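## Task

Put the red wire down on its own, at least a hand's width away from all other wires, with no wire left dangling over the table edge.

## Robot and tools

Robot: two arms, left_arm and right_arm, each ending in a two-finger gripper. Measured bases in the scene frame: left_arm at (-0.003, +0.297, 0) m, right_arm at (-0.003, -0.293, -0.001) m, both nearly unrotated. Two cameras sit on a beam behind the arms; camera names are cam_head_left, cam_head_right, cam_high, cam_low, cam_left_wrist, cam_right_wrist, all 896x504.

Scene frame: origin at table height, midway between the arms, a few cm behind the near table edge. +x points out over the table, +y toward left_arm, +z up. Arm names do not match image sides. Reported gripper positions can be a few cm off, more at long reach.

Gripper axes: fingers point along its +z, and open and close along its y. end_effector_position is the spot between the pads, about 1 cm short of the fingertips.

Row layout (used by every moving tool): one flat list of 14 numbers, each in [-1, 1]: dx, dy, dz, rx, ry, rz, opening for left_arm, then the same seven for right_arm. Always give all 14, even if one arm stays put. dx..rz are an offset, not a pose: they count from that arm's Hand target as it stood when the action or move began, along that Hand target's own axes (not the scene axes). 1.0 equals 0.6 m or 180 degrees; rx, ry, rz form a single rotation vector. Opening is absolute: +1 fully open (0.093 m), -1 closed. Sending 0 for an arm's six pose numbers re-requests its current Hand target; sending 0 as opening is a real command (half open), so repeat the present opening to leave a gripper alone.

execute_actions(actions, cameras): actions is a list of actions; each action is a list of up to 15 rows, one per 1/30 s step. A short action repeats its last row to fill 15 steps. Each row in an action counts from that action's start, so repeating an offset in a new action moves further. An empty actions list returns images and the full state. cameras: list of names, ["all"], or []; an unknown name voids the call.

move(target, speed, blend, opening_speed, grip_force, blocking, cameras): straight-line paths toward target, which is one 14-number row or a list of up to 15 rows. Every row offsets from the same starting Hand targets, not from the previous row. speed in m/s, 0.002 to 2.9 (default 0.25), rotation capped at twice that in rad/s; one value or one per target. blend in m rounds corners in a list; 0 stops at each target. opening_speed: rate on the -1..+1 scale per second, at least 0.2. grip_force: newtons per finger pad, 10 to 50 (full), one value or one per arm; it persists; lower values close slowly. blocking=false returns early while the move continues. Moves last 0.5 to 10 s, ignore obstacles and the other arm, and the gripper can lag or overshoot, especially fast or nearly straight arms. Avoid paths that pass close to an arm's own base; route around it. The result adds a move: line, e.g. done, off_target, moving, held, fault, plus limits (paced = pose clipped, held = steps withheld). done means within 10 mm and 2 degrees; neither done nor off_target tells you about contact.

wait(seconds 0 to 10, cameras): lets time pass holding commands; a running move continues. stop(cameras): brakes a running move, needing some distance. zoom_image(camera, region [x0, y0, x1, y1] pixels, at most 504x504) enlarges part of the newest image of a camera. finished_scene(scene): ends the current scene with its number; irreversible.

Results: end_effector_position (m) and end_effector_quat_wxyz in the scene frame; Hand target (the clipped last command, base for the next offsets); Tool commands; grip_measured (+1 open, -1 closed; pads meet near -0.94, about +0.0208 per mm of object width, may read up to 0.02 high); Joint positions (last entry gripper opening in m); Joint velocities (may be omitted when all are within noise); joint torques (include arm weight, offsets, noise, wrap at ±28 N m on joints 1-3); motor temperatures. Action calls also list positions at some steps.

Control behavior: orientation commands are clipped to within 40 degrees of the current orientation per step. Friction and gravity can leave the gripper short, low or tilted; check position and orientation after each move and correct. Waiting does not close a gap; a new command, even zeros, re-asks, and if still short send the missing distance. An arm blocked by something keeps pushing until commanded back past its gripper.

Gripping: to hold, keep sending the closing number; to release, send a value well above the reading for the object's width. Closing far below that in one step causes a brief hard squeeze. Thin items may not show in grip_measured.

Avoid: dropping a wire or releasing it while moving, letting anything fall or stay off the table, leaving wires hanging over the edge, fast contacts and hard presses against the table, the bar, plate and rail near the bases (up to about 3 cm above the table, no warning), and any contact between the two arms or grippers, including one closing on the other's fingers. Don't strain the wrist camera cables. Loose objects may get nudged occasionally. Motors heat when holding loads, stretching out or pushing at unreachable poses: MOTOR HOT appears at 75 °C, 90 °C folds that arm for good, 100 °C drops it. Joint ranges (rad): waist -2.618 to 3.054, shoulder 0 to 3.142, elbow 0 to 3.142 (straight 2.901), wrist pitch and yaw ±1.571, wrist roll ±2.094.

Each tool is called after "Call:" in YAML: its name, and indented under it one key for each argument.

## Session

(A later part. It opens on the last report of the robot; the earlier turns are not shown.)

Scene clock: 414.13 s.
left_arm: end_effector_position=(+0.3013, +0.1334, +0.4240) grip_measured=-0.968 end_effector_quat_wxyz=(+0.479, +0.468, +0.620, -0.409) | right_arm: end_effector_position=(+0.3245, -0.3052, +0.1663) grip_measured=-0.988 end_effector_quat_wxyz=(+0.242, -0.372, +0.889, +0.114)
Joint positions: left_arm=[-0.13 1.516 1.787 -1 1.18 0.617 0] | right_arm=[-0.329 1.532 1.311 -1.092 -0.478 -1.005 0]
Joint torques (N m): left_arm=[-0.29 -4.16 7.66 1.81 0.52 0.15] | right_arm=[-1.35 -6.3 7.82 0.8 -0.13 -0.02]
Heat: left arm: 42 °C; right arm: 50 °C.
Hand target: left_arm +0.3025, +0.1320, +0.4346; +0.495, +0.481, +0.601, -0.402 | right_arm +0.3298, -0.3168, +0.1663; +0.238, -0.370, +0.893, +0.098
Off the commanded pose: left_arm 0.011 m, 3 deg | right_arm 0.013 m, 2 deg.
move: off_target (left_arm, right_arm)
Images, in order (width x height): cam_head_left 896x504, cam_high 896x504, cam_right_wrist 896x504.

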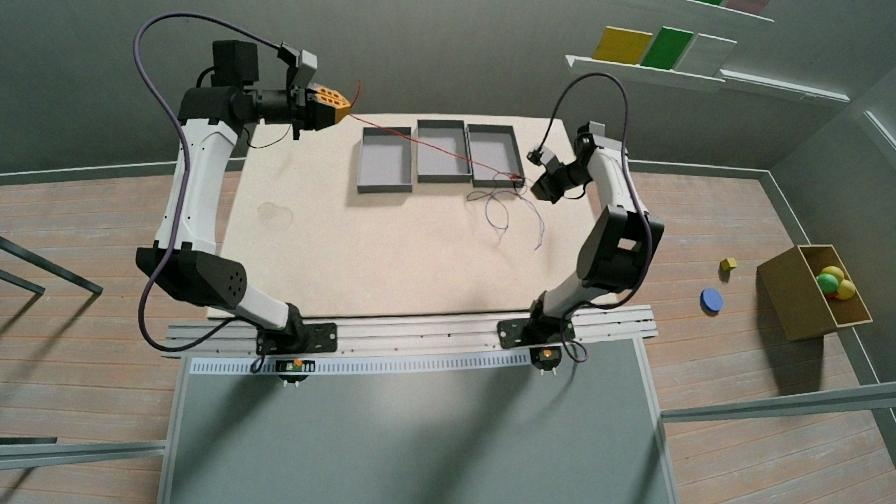

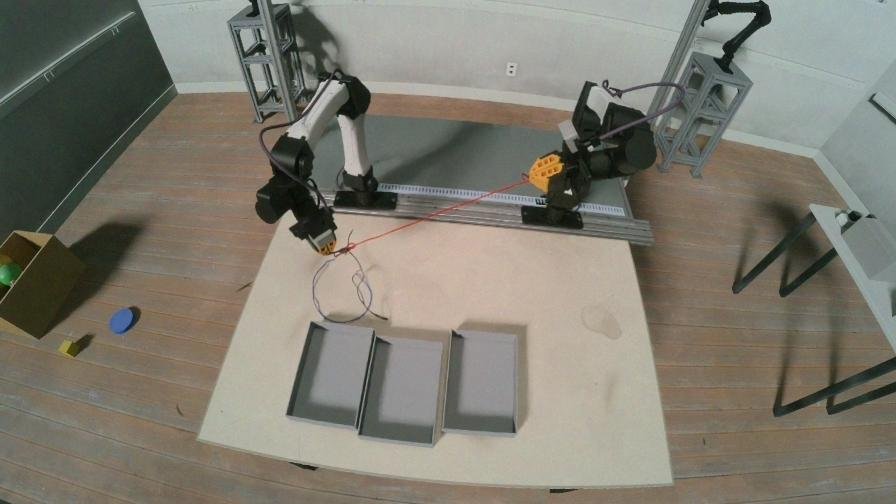

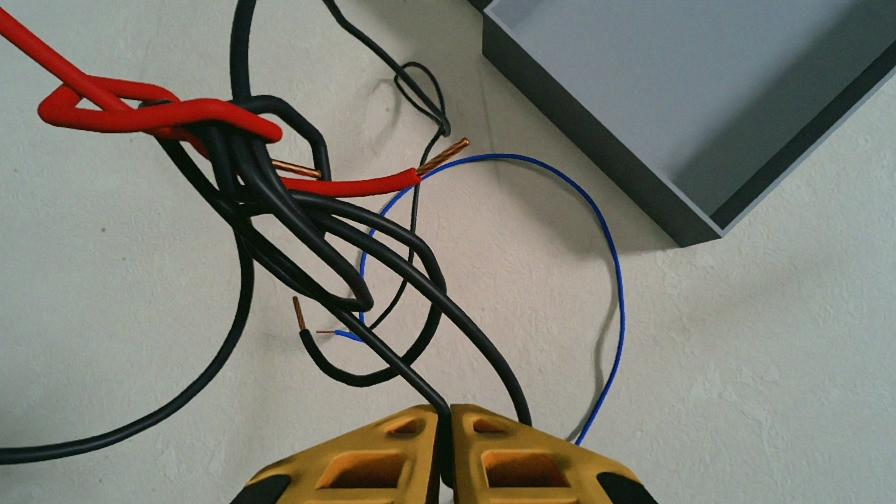

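Call:
move:
  target: [0,0,0,0,0,0,-1,0.097,-0.045,-0.058,0,0,0,-1]
  speed: 0.05
  cameras: ["cam_right_wrist","cam_head_left"]

Call:
zoom_image:
  camera: "cam_right_wrist"
  region: [0, 0, 500, 500]

Scene clock: 418.93 s.
left_arm: end_effector_position=(+0.2992, +0.1283, +0.4211) grip_measured=-0.968 end_effector_quat_wxyz=(+0.470, +0.470, +0.620, -0.416) | right_arm: end_effector_position=(+0.2933, -0.3506, +0.1777) grip_measured=-0.988 end_effector_quat_wxyz=(+0.259, -0.370, +0.879, +0.155)
Joint positions: left_arm=[-0.146 1.522 1.787 -1.012 1.18 0.617 0] | right_arm=[-0.569 1.562 1.367 -1.295 -0.607 -1.287 0]
Joint torques (N m): left_arm=[1.05 -4.74 7.75 1.89 0.53 0.16] | right_arm=[-3.1 -5.34 7.49 1 0.51 0.03]
Heat: left arm: 42 °C; right arm: 49 °C.
Hand target: left_arm +0.3024, +0.1320, +0.4346; +0.495, +0.481, +0.601, -0.402 | right_arm +0.3008, -0.3839, +0.1674; +0.238, -0.369, +0.893, +0.098
Off the commanded pose: left_arm 0.014 m, 4 deg | right_arm 0.036 m, 7 deg.
move: off_target (left_arm, right_arm)
Images, in order (width x height): cam_head_left 896x504, cam_right_wrist 896x504.

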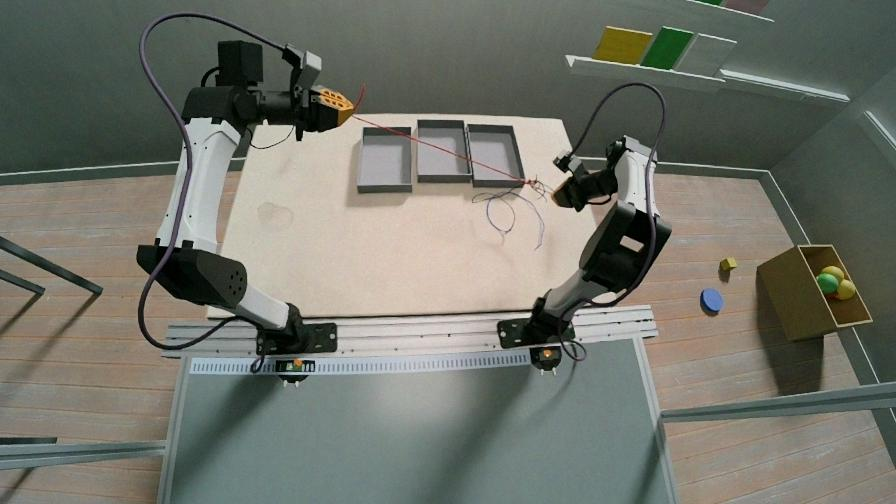

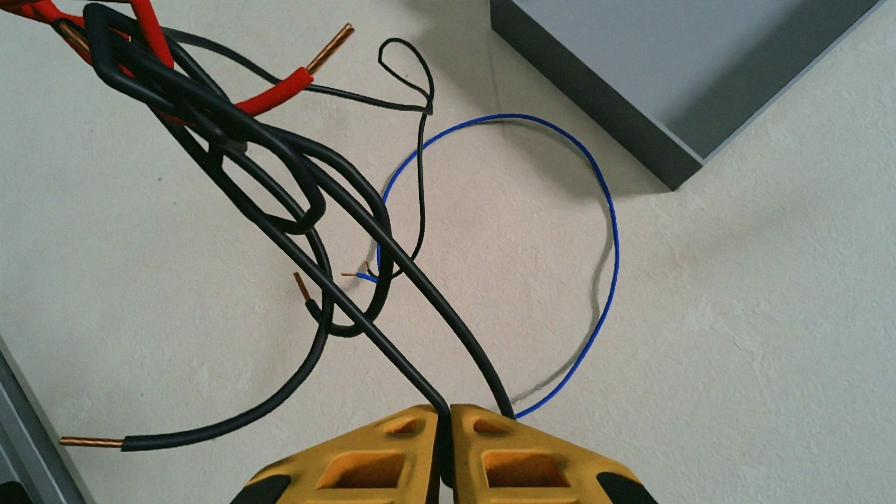

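Scaled by 1.008 from the camera's 896x504 image, which has a finer 1280x720 frame.

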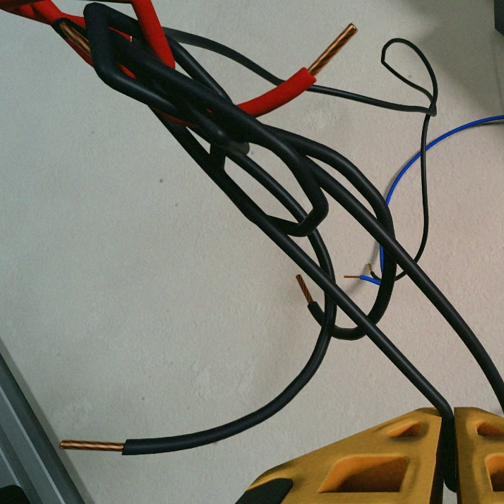

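Call:
move:
  target: [0.024,0.028,-0.128,0,0,0,-1,0,0,0,0,0,0,-1]
  speed: 0.05
  cameras: ["cam_right_wrist","cam_head_left"]

Call:
zoom_image:
  camera: "cam_head_left"
  region: [460, 130, 620, 250]

Scene clock: 424.27 s.
left_arm: end_effector_position=(+0.3046, +0.2096, +0.4256) grip_measured=-0.968 end_effector_quat_wxyz=(+0.502, +0.450, +0.621, -0.399) | right_arm: end_effector_position=(+0.2941, -0.3670, +0.1698) grip_measured=-0.988 end_effector_quat_wxyz=(+0.245, -0.365, +0.889, +0.130)
Joint positions: left_arm=[0.139 1.673 2.044 -1.592 1.327 1.155 0] | right_arm=[-0.59 1.574 1.367 -1.268 -0.553 -1.289 0]
Joint torques (N m): left_arm=[0.62 -6.01 5.7 1.01 0.75 0.17] | right_arm=[-1.05 -6.37 7.46 0.84 0.11 0.02]
Heat: left arm: 42 °C; right arm: 49 °C.
Hand target: left_arm +0.3022, +0.2120, +0.4347; +0.495, +0.481, +0.601, -0.402 | right_arm +0.3008, -0.3838, +0.1674; +0.238, -0.370, +0.893, +0.098
Off the commanded pose: left_arm 0.010 m, 4 deg | right_arm 0.018 m, 4 deg.
joint read past its limit (left arm) — joint 4 (wrist pitch), lower limit.
joint sent to its limit (left arm) — joint 4 (wrist pitch), lower limit. The joint targets are off in orientation, not in position.
move: off_target (left_arm, right_arm)
Images, in order (width x height): cam_head_left 896x504, cam_right_wrist 896x504.

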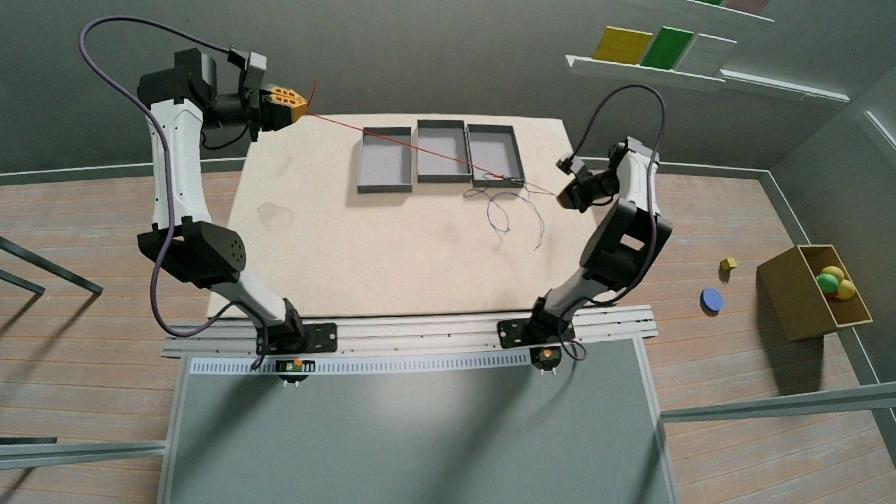

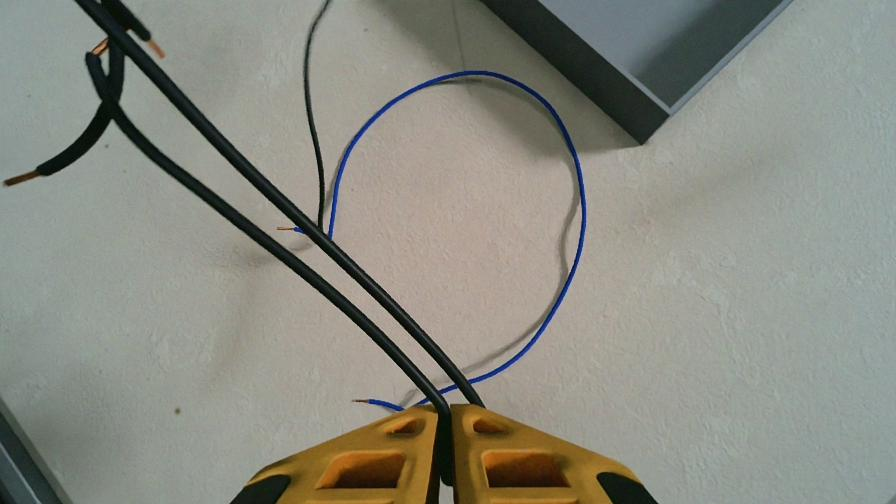

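Scaled by 3.150 from the camera's 896x504 image, which has a finer 1280x720 frame.

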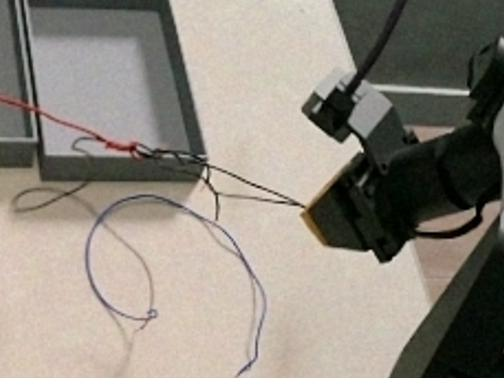

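Call:
move:
  target: [0.02,0.028,-0.128,-0.1,0,-0.02,-1,0,0,0,0,0,0,-1]
  speed: 0.04
  cameras: ["cam_right_wrist","cam_head_left"]

Call:
zoom_image:
  camera: "cam_head_left"
  region: [400, 110, 600, 250]

Scene clock: 430.13 s.
left_arm: end_effector_position=(+0.3103, +0.2929, +0.4297) grip_measured=-0.968 end_effector_quat_wxyz=(+0.554, +0.364, +0.675, -0.324) | right_arm: end_effector_position=(+0.2955, -0.3763, +0.1670) grip_measured=-0.988 end_effector_quat_wxyz=(+0.237, -0.366, +0.893, +0.109)
Joint positions: left_arm=[0.408 1.63 2.032 -1.592 1.324 1.147 0] | right_arm=[-0.595 1.574 1.367 -1.244 -0.513 -1.289 0]
Joint torques (N m): left_arm=[0.28 -7.42 4.37 1.06 0.53 -0.11] | right_arm=[-0.53 -6.32 7.36 0.67 -0.27 0.03]
Heat: left arm: 41 °C; right arm: 48 °C.
Hand target: left_arm +0.3019, +0.2914, +0.4371; +0.552, +0.379, +0.671, -0.318 | right_arm +0.3008, -0.3838, +0.1674; +0.238, -0.370, +0.893, +0.098
Off the commanded pose: left_arm 0.011 m, 2 deg | right_arm 0.009 m, 1 deg.
joint read past its limit (left arm) — joint 4 (wrist pitch), lower limit.
joint sent to its limit (left arm) — joint 4 (wrist pitch), lower limit. The joint targets still meet the commanded pose.
move: off_target (left_arm)
Images, in order (width x height): cam_head_left 896x504, cam_right_wrist 896x504.

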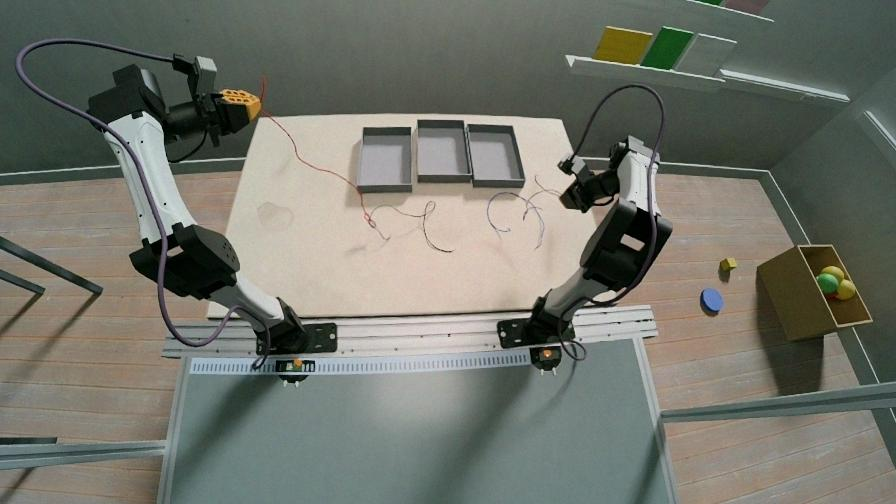

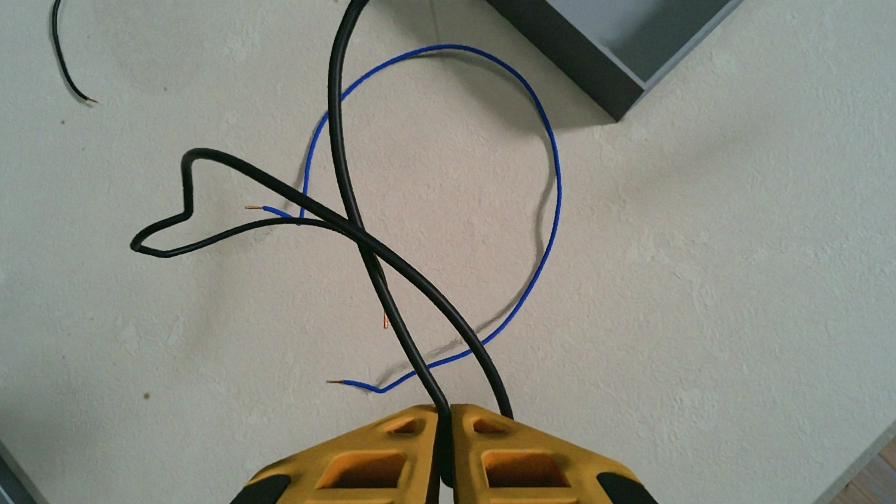

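Scaled by 2.520 from the camera's 896x504 image, which has a finer 1280x720 frame.

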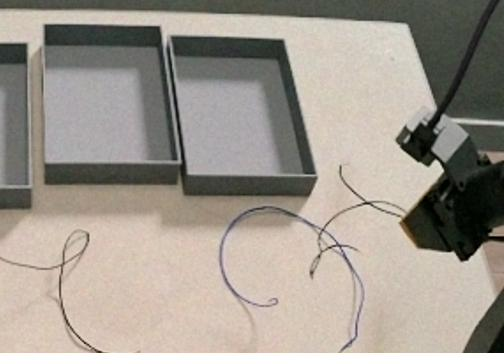

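Call:
zoom_image:
  camera: "cam_head_left"
  region: [250, 80, 470, 270]

Call:
execute_actions:
  actions: []

Call:
zoom_image:
  camera: "cam_left_wrist"
  region: [350, 200, 854, 504]

Call:
zoom_image:
  camera: "cam_high"
  region: [400, 180, 680, 360]

Scaled by 2.291 from the camera's 896x504 image, which has a finer 1280x720 frame.

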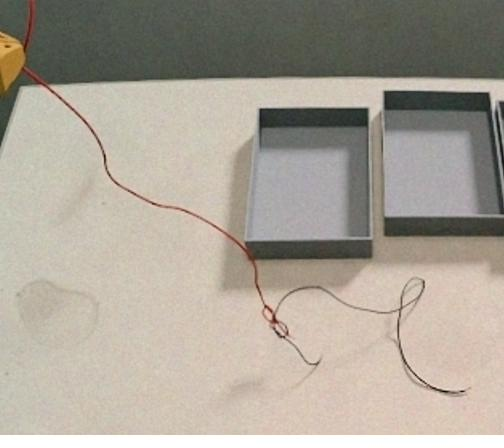

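Scene clock: 433.10 s.
left_arm: end_effector_position=(+0.3103, +0.2929, +0.4297) grip_measured=-0.968 end_effector_quat_wxyz=(+0.554, +0.364, +0.675, -0.324) | right_arm: end_effector_position=(+0.2955, -0.3763, +0.1670) grip_measured=-0.988 end_effector_quat_wxyz=(+0.237, -0.366, +0.893, +0.109)
Joint positions: left_arm=[0.408 1.63 2.032 -1.592 1.324 1.146 0] | right_arm=[-0.595 1.574 1.367 -1.244 -0.513 -1.289 0]
Joint velocities: within noise
Joint torques (N m): left_arm=[0.2 -7.39 4.41 1.05 0.5 -0.11] | right_arm=[-0.39 -6.3 7.56 0.67 -0.25 0]
Motor temperatures (°C): left_arm=[25 36 41 35 29 25 27] | right_arm=[27 48 41 31 27 23 30]
Heat: left arm: 41 °C; right arm: 48 °C.
Hand target: left_arm +0.3019, +0.2913, +0.4371; +0.552, +0.379, +0.671, -0.318 | right_arm +0.3008, -0.3838, +0.1674; +0.238, -0.370, +0.893, +0.098
Tool commands: left_gripper/opening=-1.0 right_gripper/opening=-1.0
Off the commanded pose: left_arm 0.011 m, 2 deg | right_arm 0.009 m, 1 deg.
joint read past its limit (left arm) — joint 4 (wrist pitch), lower limit.

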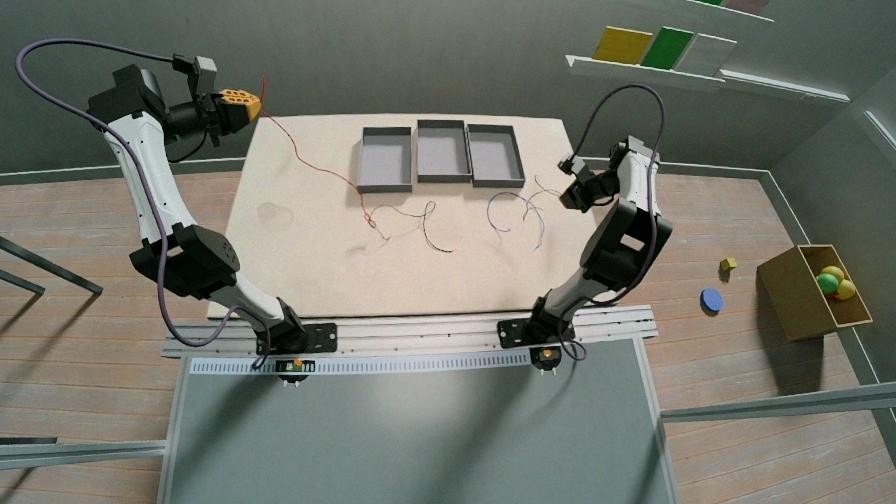

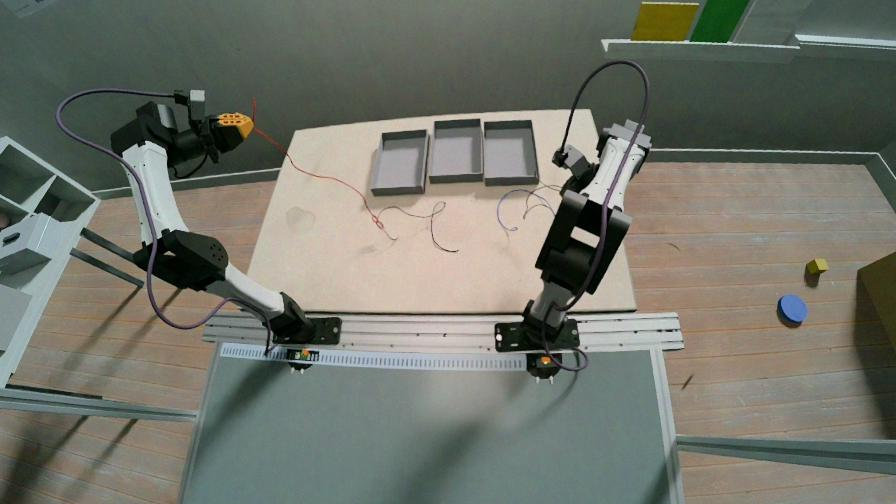

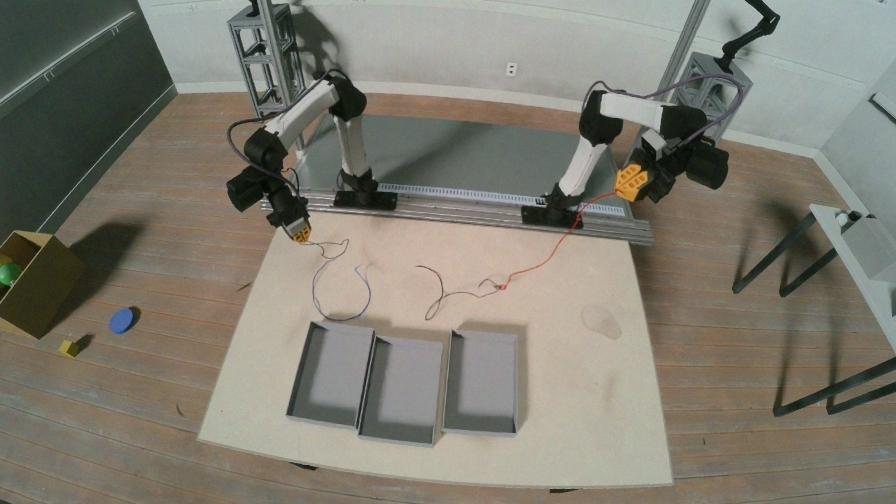

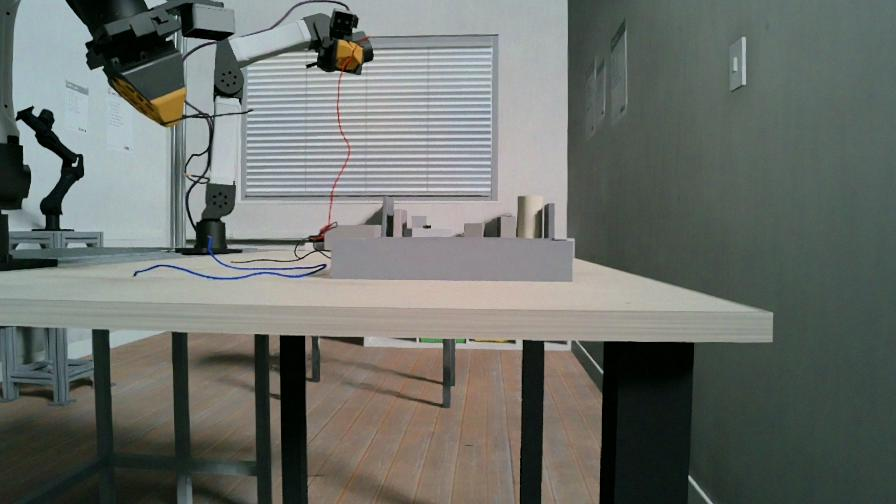

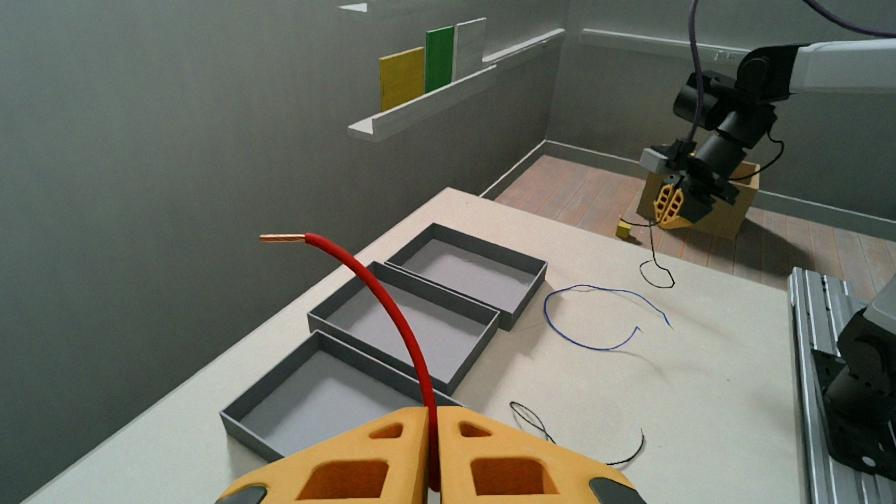

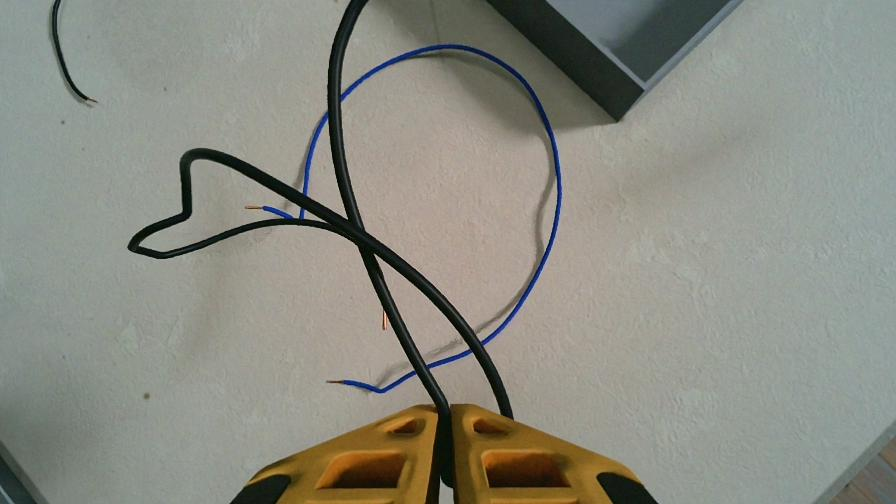

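Scaled by 1.000.

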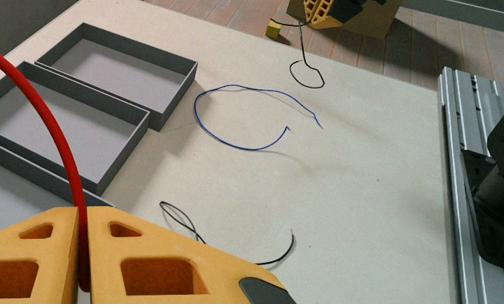

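Scaled by 1.800 from the camera's 896x504 image, which has a finer 1280x720 frame.

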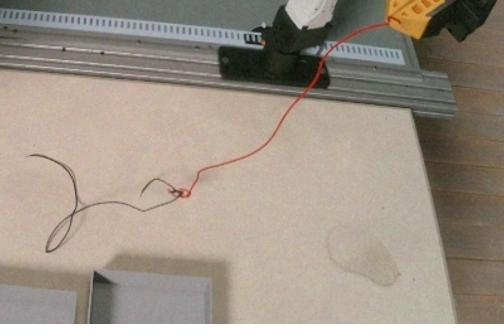

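Call:
move:
  target:
    - [0,0,0,0,0,0,-1,0.118,0.107,0.183,0,0,0,-1]
    - [0,0,0,0,0,0,-1,0.118,0.107,0.183,0,0,0,-0.2]
    - [0,0,0,0,0,0,-1,0.0,0.107,-0.04,0,0,0,-0.2]
  speed: 0.12
  opening_speed: 0.8
  cameras: ["cam_right_wrist","cam_head_left","cam_high"]

Scene clock: 445.67 s.
left_arm: end_effector_position=(+0.3103, +0.2929, +0.4297) grip_measured=-0.968 end_effector_quat_wxyz=(+0.554, +0.364, +0.675, -0.324) | right_arm: end_effector_position=(+0.2458, -0.3433, +0.1813) grip_measured=-0.201 end_effector_quat_wxyz=(+0.234, -0.365, +0.894, +0.109)
Joint positions: left_arm=[0.408 1.63 2.032 -1.592 1.324 1.146 0] | right_arm=[-0.58 1.355 1.232 -1.326 -0.506 -1.271 0.036]
Joint torques (N m): left_arm=[0.25 -7.41 4.41 1.04 0.53 -0.11] | right_arm=[-0.12 -5.71 7.71 0.42 -0.26 0.07]
Heat: left arm: 39 °C; right arm: 48 °C.
Hand target: left_arm +0.3019, +0.2913, +0.4371; +0.552, +0.379, +0.671, -0.318 | right_arm +0.2470, -0.3469, +0.1883; +0.238, -0.370, +0.893, +0.098
Off the commanded pose: left_arm 0.011 m, 2 deg | right_arm 0.008 m, 1 deg.
joint read past its limit (left arm) — joint 4 (wrist pitch), lower limit.
joint sent to its limit (left arm) — joint 4 (wrist pitch), lower limit. The joint targets still meet the commanded pose.
move: off_target (left_arm)
Images, in order (width x height): cam_head_left 896x504, cam_high 896x504, cam_right_wrist 896x504.

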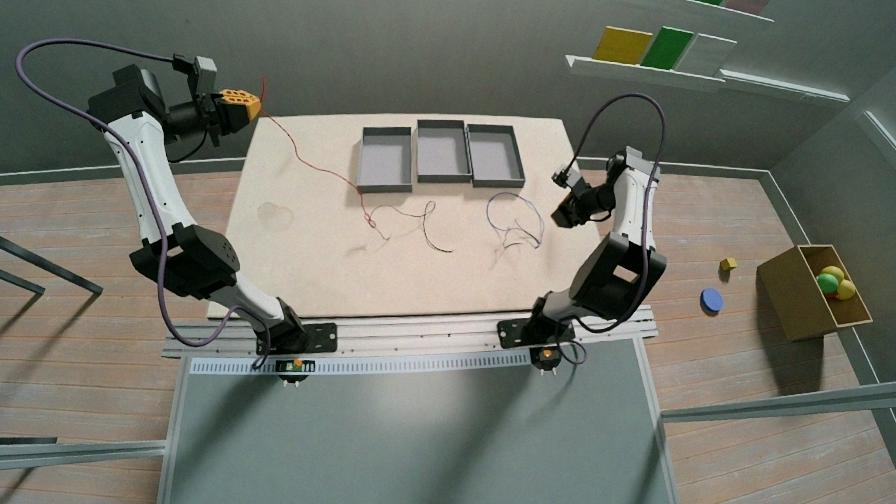

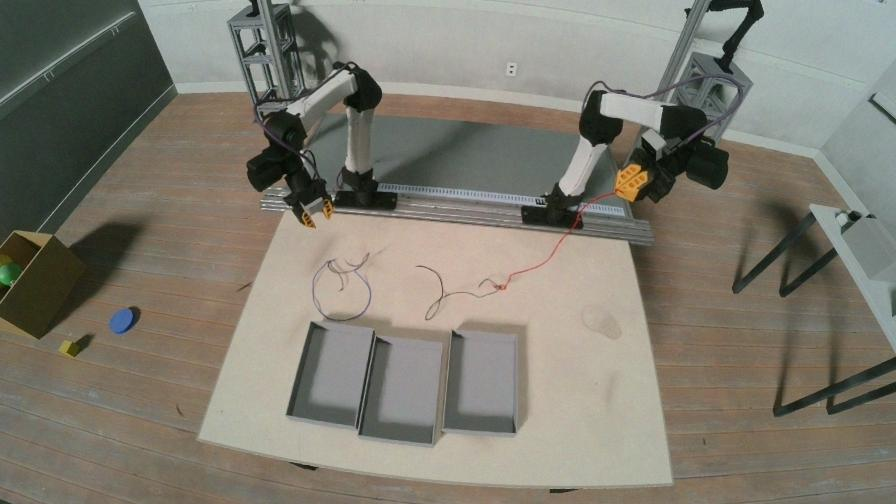

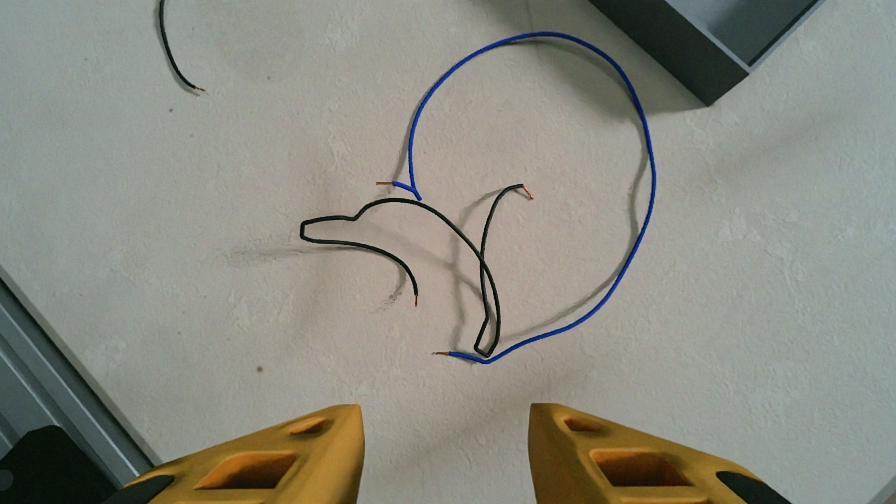

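Call:
move:
  target: [0,0,0,0,0,0,-1,-0.238,0.361,0.148,0.123,0,0.218,0.2]
  speed: 0.2
  cameras: ["cam_right_wrist","cam_high"]

Scene clock: 455.90 s.
left_arm: end_effector_position=(+0.3103, +0.2929, +0.4297) grip_measured=-0.968 end_effector_quat_wxyz=(+0.554, +0.364, +0.675, -0.324) | right_arm: end_effector_position=(+0.2096, -0.0787, +0.1764) grip_measured=+0.199 end_effector_quat_wxyz=(+0.248, -0.006, +0.969, +0.001)
Joint positions: left_arm=[0.408 1.63 2.032 -1.592 1.324 1.146 0] | right_arm=[0.962 1.414 1.256 -1.128 0.416 0.942 0.055]
Joint torques (N m): left_arm=[0.24 -7.43 4.4 1.06 0.52 -0.12] | right_arm=[0.99 -5.16 8.2 0.84 0.49 0.29]
Heat: left arm: 39 °C; right arm: 47 °C.
Hand target: left_arm +0.3019, +0.2913, +0.4371; +0.552, +0.379, +0.671, -0.318 | right_arm +0.2129, -0.0748, +0.1822; +0.257, +0.001, +0.967, +0.002
Off the commanded pose: left_arm 0.011 m, 2 deg | right_arm 0.008 m, 1 deg.
joint read past its limit (left arm) — joint 4 (wrist pitch), lower limit.
joint sent to its limit (left arm) — joint 4 (wrist pitch), lower limit. The joint targets still meet the commanded pose.
move: off_target (left_arm)
Images, in order (width x height): cam_high 896x504, cam_right_wrist 896x504.

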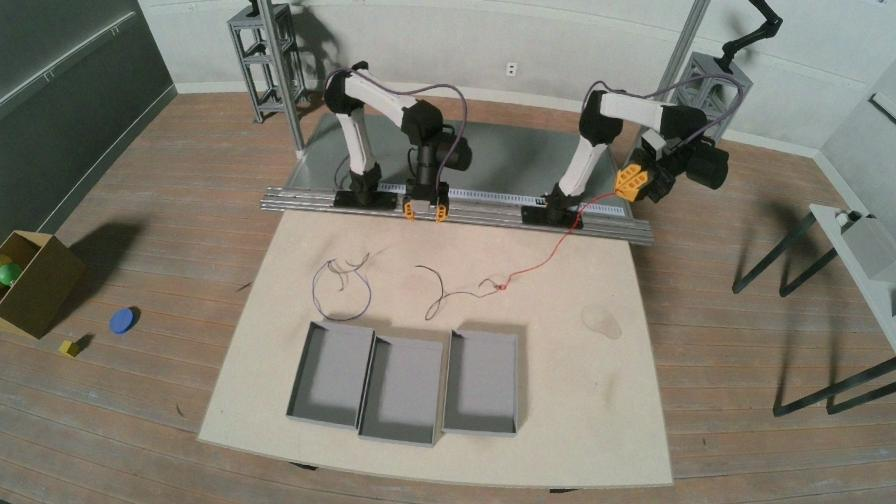

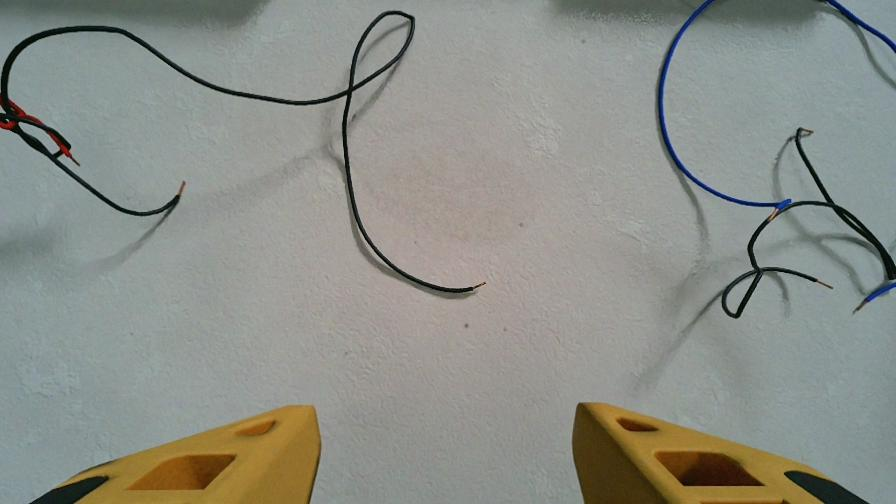

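Call:
move:
  target:
    - [0,0,0,0,0,0,-1,-0.073,0.107,0.298,0,0,0,0.0]
    - [0,0,0,0,0,0,-1,-0.047,0.107,0.347,0,0,0,0.0]
  speed: [0.15,0.05]
  cameras: ["cam_right_wrist"]

Scene clock: 466.60 s.
left_arm: end_effector_position=(+0.3103, +0.2929, +0.4297) grip_measured=-0.968 end_effector_quat_wxyz=(+0.554, +0.364, +0.676, -0.324) | right_arm: end_effector_position=(+0.3421, -0.0067, +0.0271) grip_measured=+0.001 end_effector_quat_wxyz=(+0.267, +0.007, +0.964, +0.006)
Joint positions: left_arm=[0.408 1.63 2.032 -1.592 1.323 1.146 0] | right_arm=[0.78 2.006 1.3 -0.477 0.383 0.77 0.045]
Joint torques (N m): left_arm=[0.25 -7.34 4.4 1.05 0.53 -0.11] | right_arm=[-0.8 -10.93 4.38 1.24 0.14 0.02]
Heat: left arm: 38 °C; right arm: 47 °C.
Hand target: left_arm +0.3019, +0.2914, +0.4371; +0.552, +0.379, +0.671, -0.318 | right_arm +0.3408, -0.0101, +0.0155; +0.257, +0.001, +0.967, +0.002
Off the commanded pose: left_arm 0.011 m, 2 deg | right_arm 0.012 m, 1 deg.
joint read past its limit (left arm) — joint 4 (wrist pitch), lower limit.
joint sent to its limit (left arm) — joint 4 (wrist pitch), lower limit. The joint targets still meet the commanded pose.
move: off_target (left_arm, right_arm)
Images, in order (width x height): cam_right_wrist 896x504.

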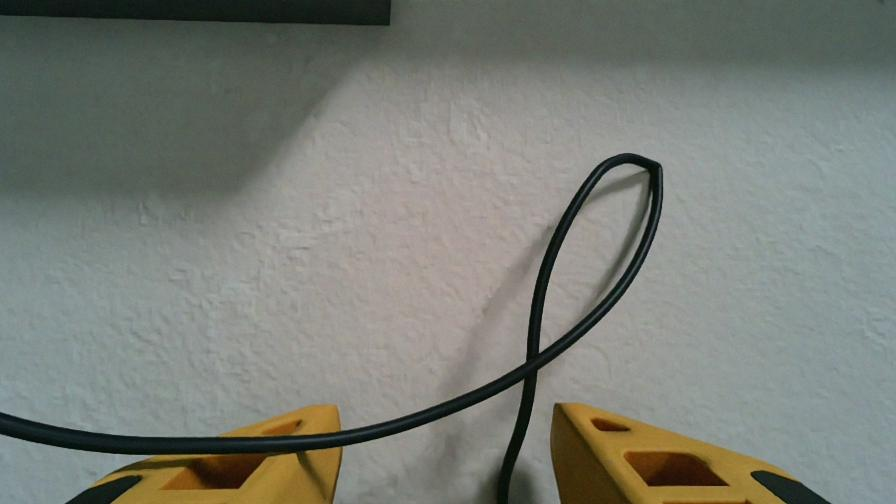

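Call:
move:
  target:
    - [0,0,0,0,0,0,-1,0.018,-0.016,0.022,0,0,0,0.0]
    - [0,0,0,0,0,0,-1,0.018,-0.016,0.022,0,0,0,-1]
  speed: 0.04
  opening_speed: 1.0
  cameras: ["cam_right_wrist"]

Scene clock: 470.97 s.
left_arm: end_effector_position=(+0.3103, +0.2929, +0.4297) grip_measured=-0.968 end_effector_quat_wxyz=(+0.554, +0.364, +0.676, -0.324) | right_arm: end_effector_position=(+0.3456, -0.0110, +0.0206) grip_measured=-0.988 end_effector_quat_wxyz=(+0.280, +0.010, +0.960, +0.018)
Joint positions: left_arm=[0.408 1.63 2.032 -1.592 1.323 1.146 0] | right_arm=[0.767 1.995 1.238 -0.385 0.381 0.758 0]
Joint torques (N m): left_arm=[0.25 -7.38 4.4 1.04 0.53 -0.11] | right_arm=[-0.32 -9.78 3.23 1.18 0.13 0.05]
Heat: left arm: 38 °C; right arm: 48 °C.
Hand target: left_arm +0.3019, +0.2914, +0.4371; +0.552, +0.379, +0.671, -0.318 | right_arm +0.3379, -0.0196, -0.0012; +0.257, +0.001, +0.966, +0.002
Off the commanded pose: left_arm 0.011 m, 2 deg | right_arm 0.025 m, 4 deg.
joint read past its limit (left arm) — joint 4 (wrist pitch), lower limit.
joint sent to its limit (left arm) — joint 4 (wrist pitch), lower limit. The joint targets still meet the commanded pose.
move: off_target (left_arm, right_arm); target 2's new opening was sent with right_arm's hand 0.023 m and 2 deg from that target
Images, in order (width x height): cam_right_wrist 896x504.

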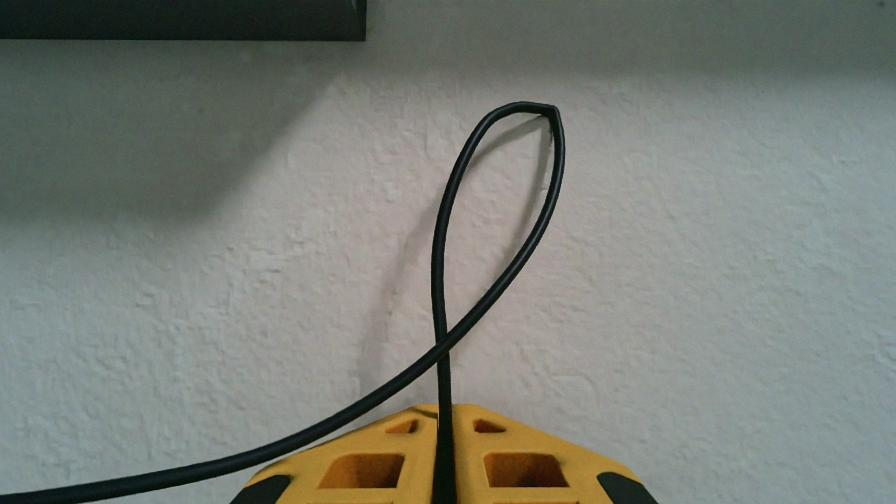

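Call:
move:
  target:
    - [0,0,0,0,0,0,-1,-0.08,0,-0.15,0,0,0,-1]
    - [0,0,0,0,0,0,-1,-0.11,-0.38,-0.225,0,0,0,-1]
  speed: 0.08
  blend: [0.03,0]
  cameras: ["cam_right_wrist","cam_head_left","cam_high","cam_left_wrist"]

Call:
zoom_image:
  camera: "cam_head_left"
  region: [250, 80, 530, 250]

Scene clock: 481.13 s.
left_arm: end_effector_position=(+0.3103, +0.2929, +0.4297) grip_measured=-0.968 end_effector_quat_wxyz=(+0.554, +0.364, +0.676, -0.324) | right_arm: end_effector_position=(+0.3340, -0.2476, +0.1492) grip_measured=-0.988 end_effector_quat_wxyz=(+0.261, +0.007, +0.965, -0.002)
Joint positions: left_arm=[0.408 1.63 2.032 -1.592 1.323 1.146 0] | right_arm=[0.129 1.376 1.082 -0.76 0.099 0.17 0]
Joint torques (N m): left_arm=[0.25 -7.42 4.37 1.05 0.51 -0.11] | right_arm=[-0.1 -8.36 5.18 1.37 -0.05 0.06]
Heat: left arm: 39 °C; right arm: 50 °C.
Hand target: left_arm +0.3019, +0.2914, +0.4371; +0.552, +0.379, +0.671, -0.318 | right_arm +0.3279, -0.2483, +0.1476; +0.256, +0.001, +0.967, +0.002
Off the commanded pose: left_arm 0.011 m, 2 deg | right_arm 0.006 m, 1 deg.
joint read past its limit (left arm) — joint 4 (wrist pitch), lower limit.
joint sent to its limit (left arm) — joint 4 (wrist pitch), lower limit. The joint targets still meet the commanded pose.
move: off_target (left_arm)
Images, in order (width x height): cam_head_left 896x504, cam_high 896x504, cam_left_wrist 896x504, cam_right_wrist 896x504.

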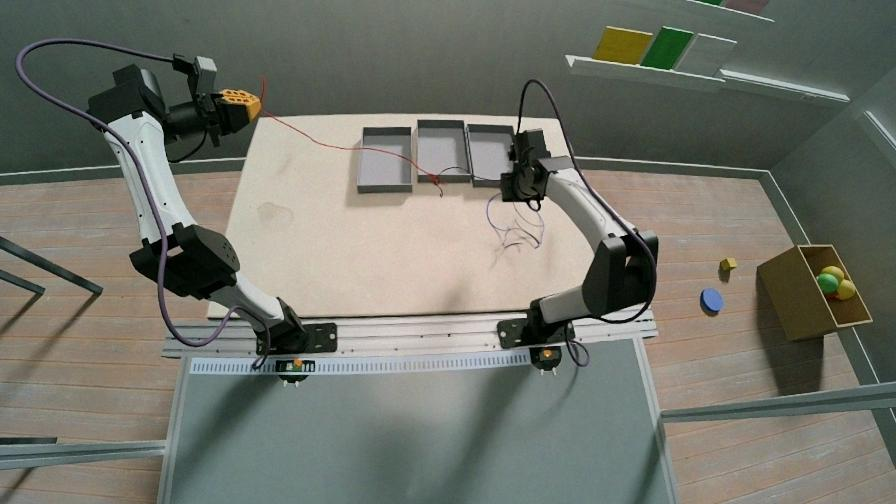

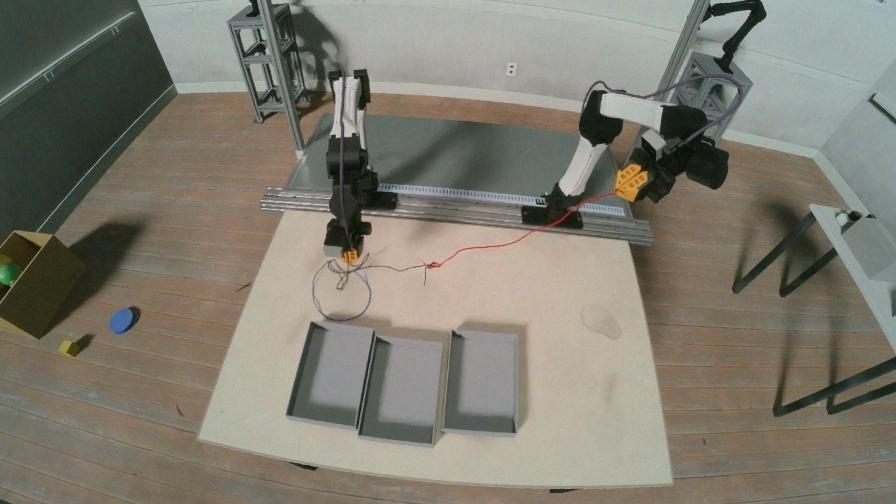

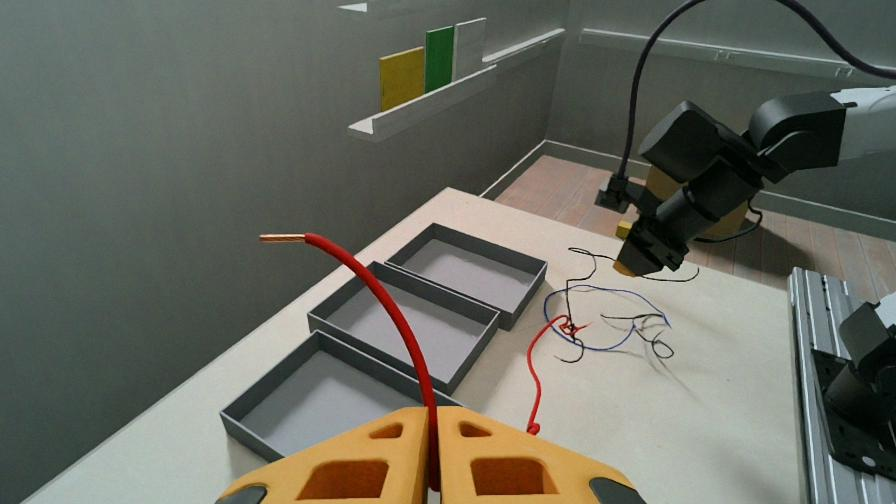

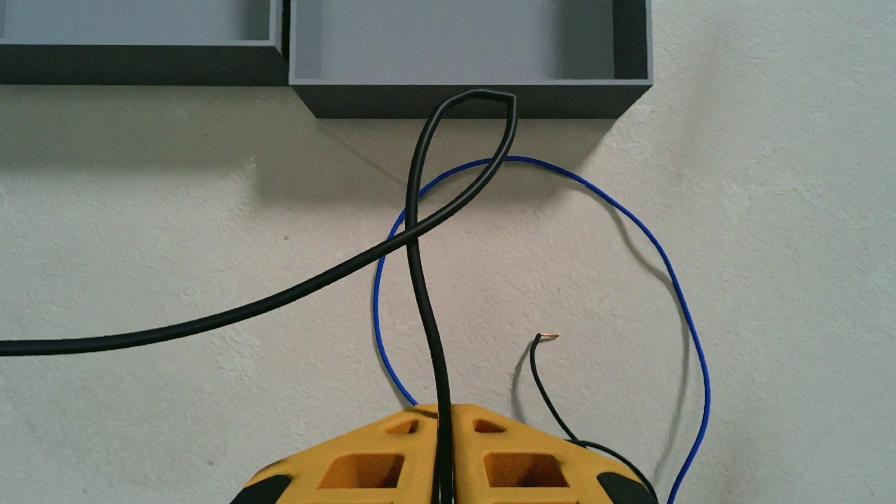

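Scaled by 1.800 from the camera's 896x504 image, which has a finer 1280x720 frame.

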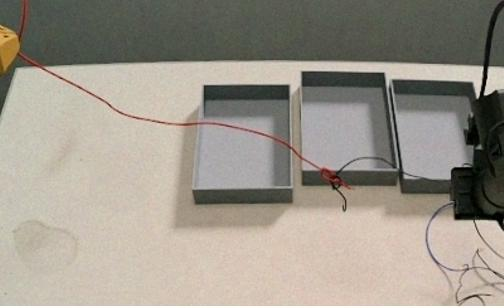

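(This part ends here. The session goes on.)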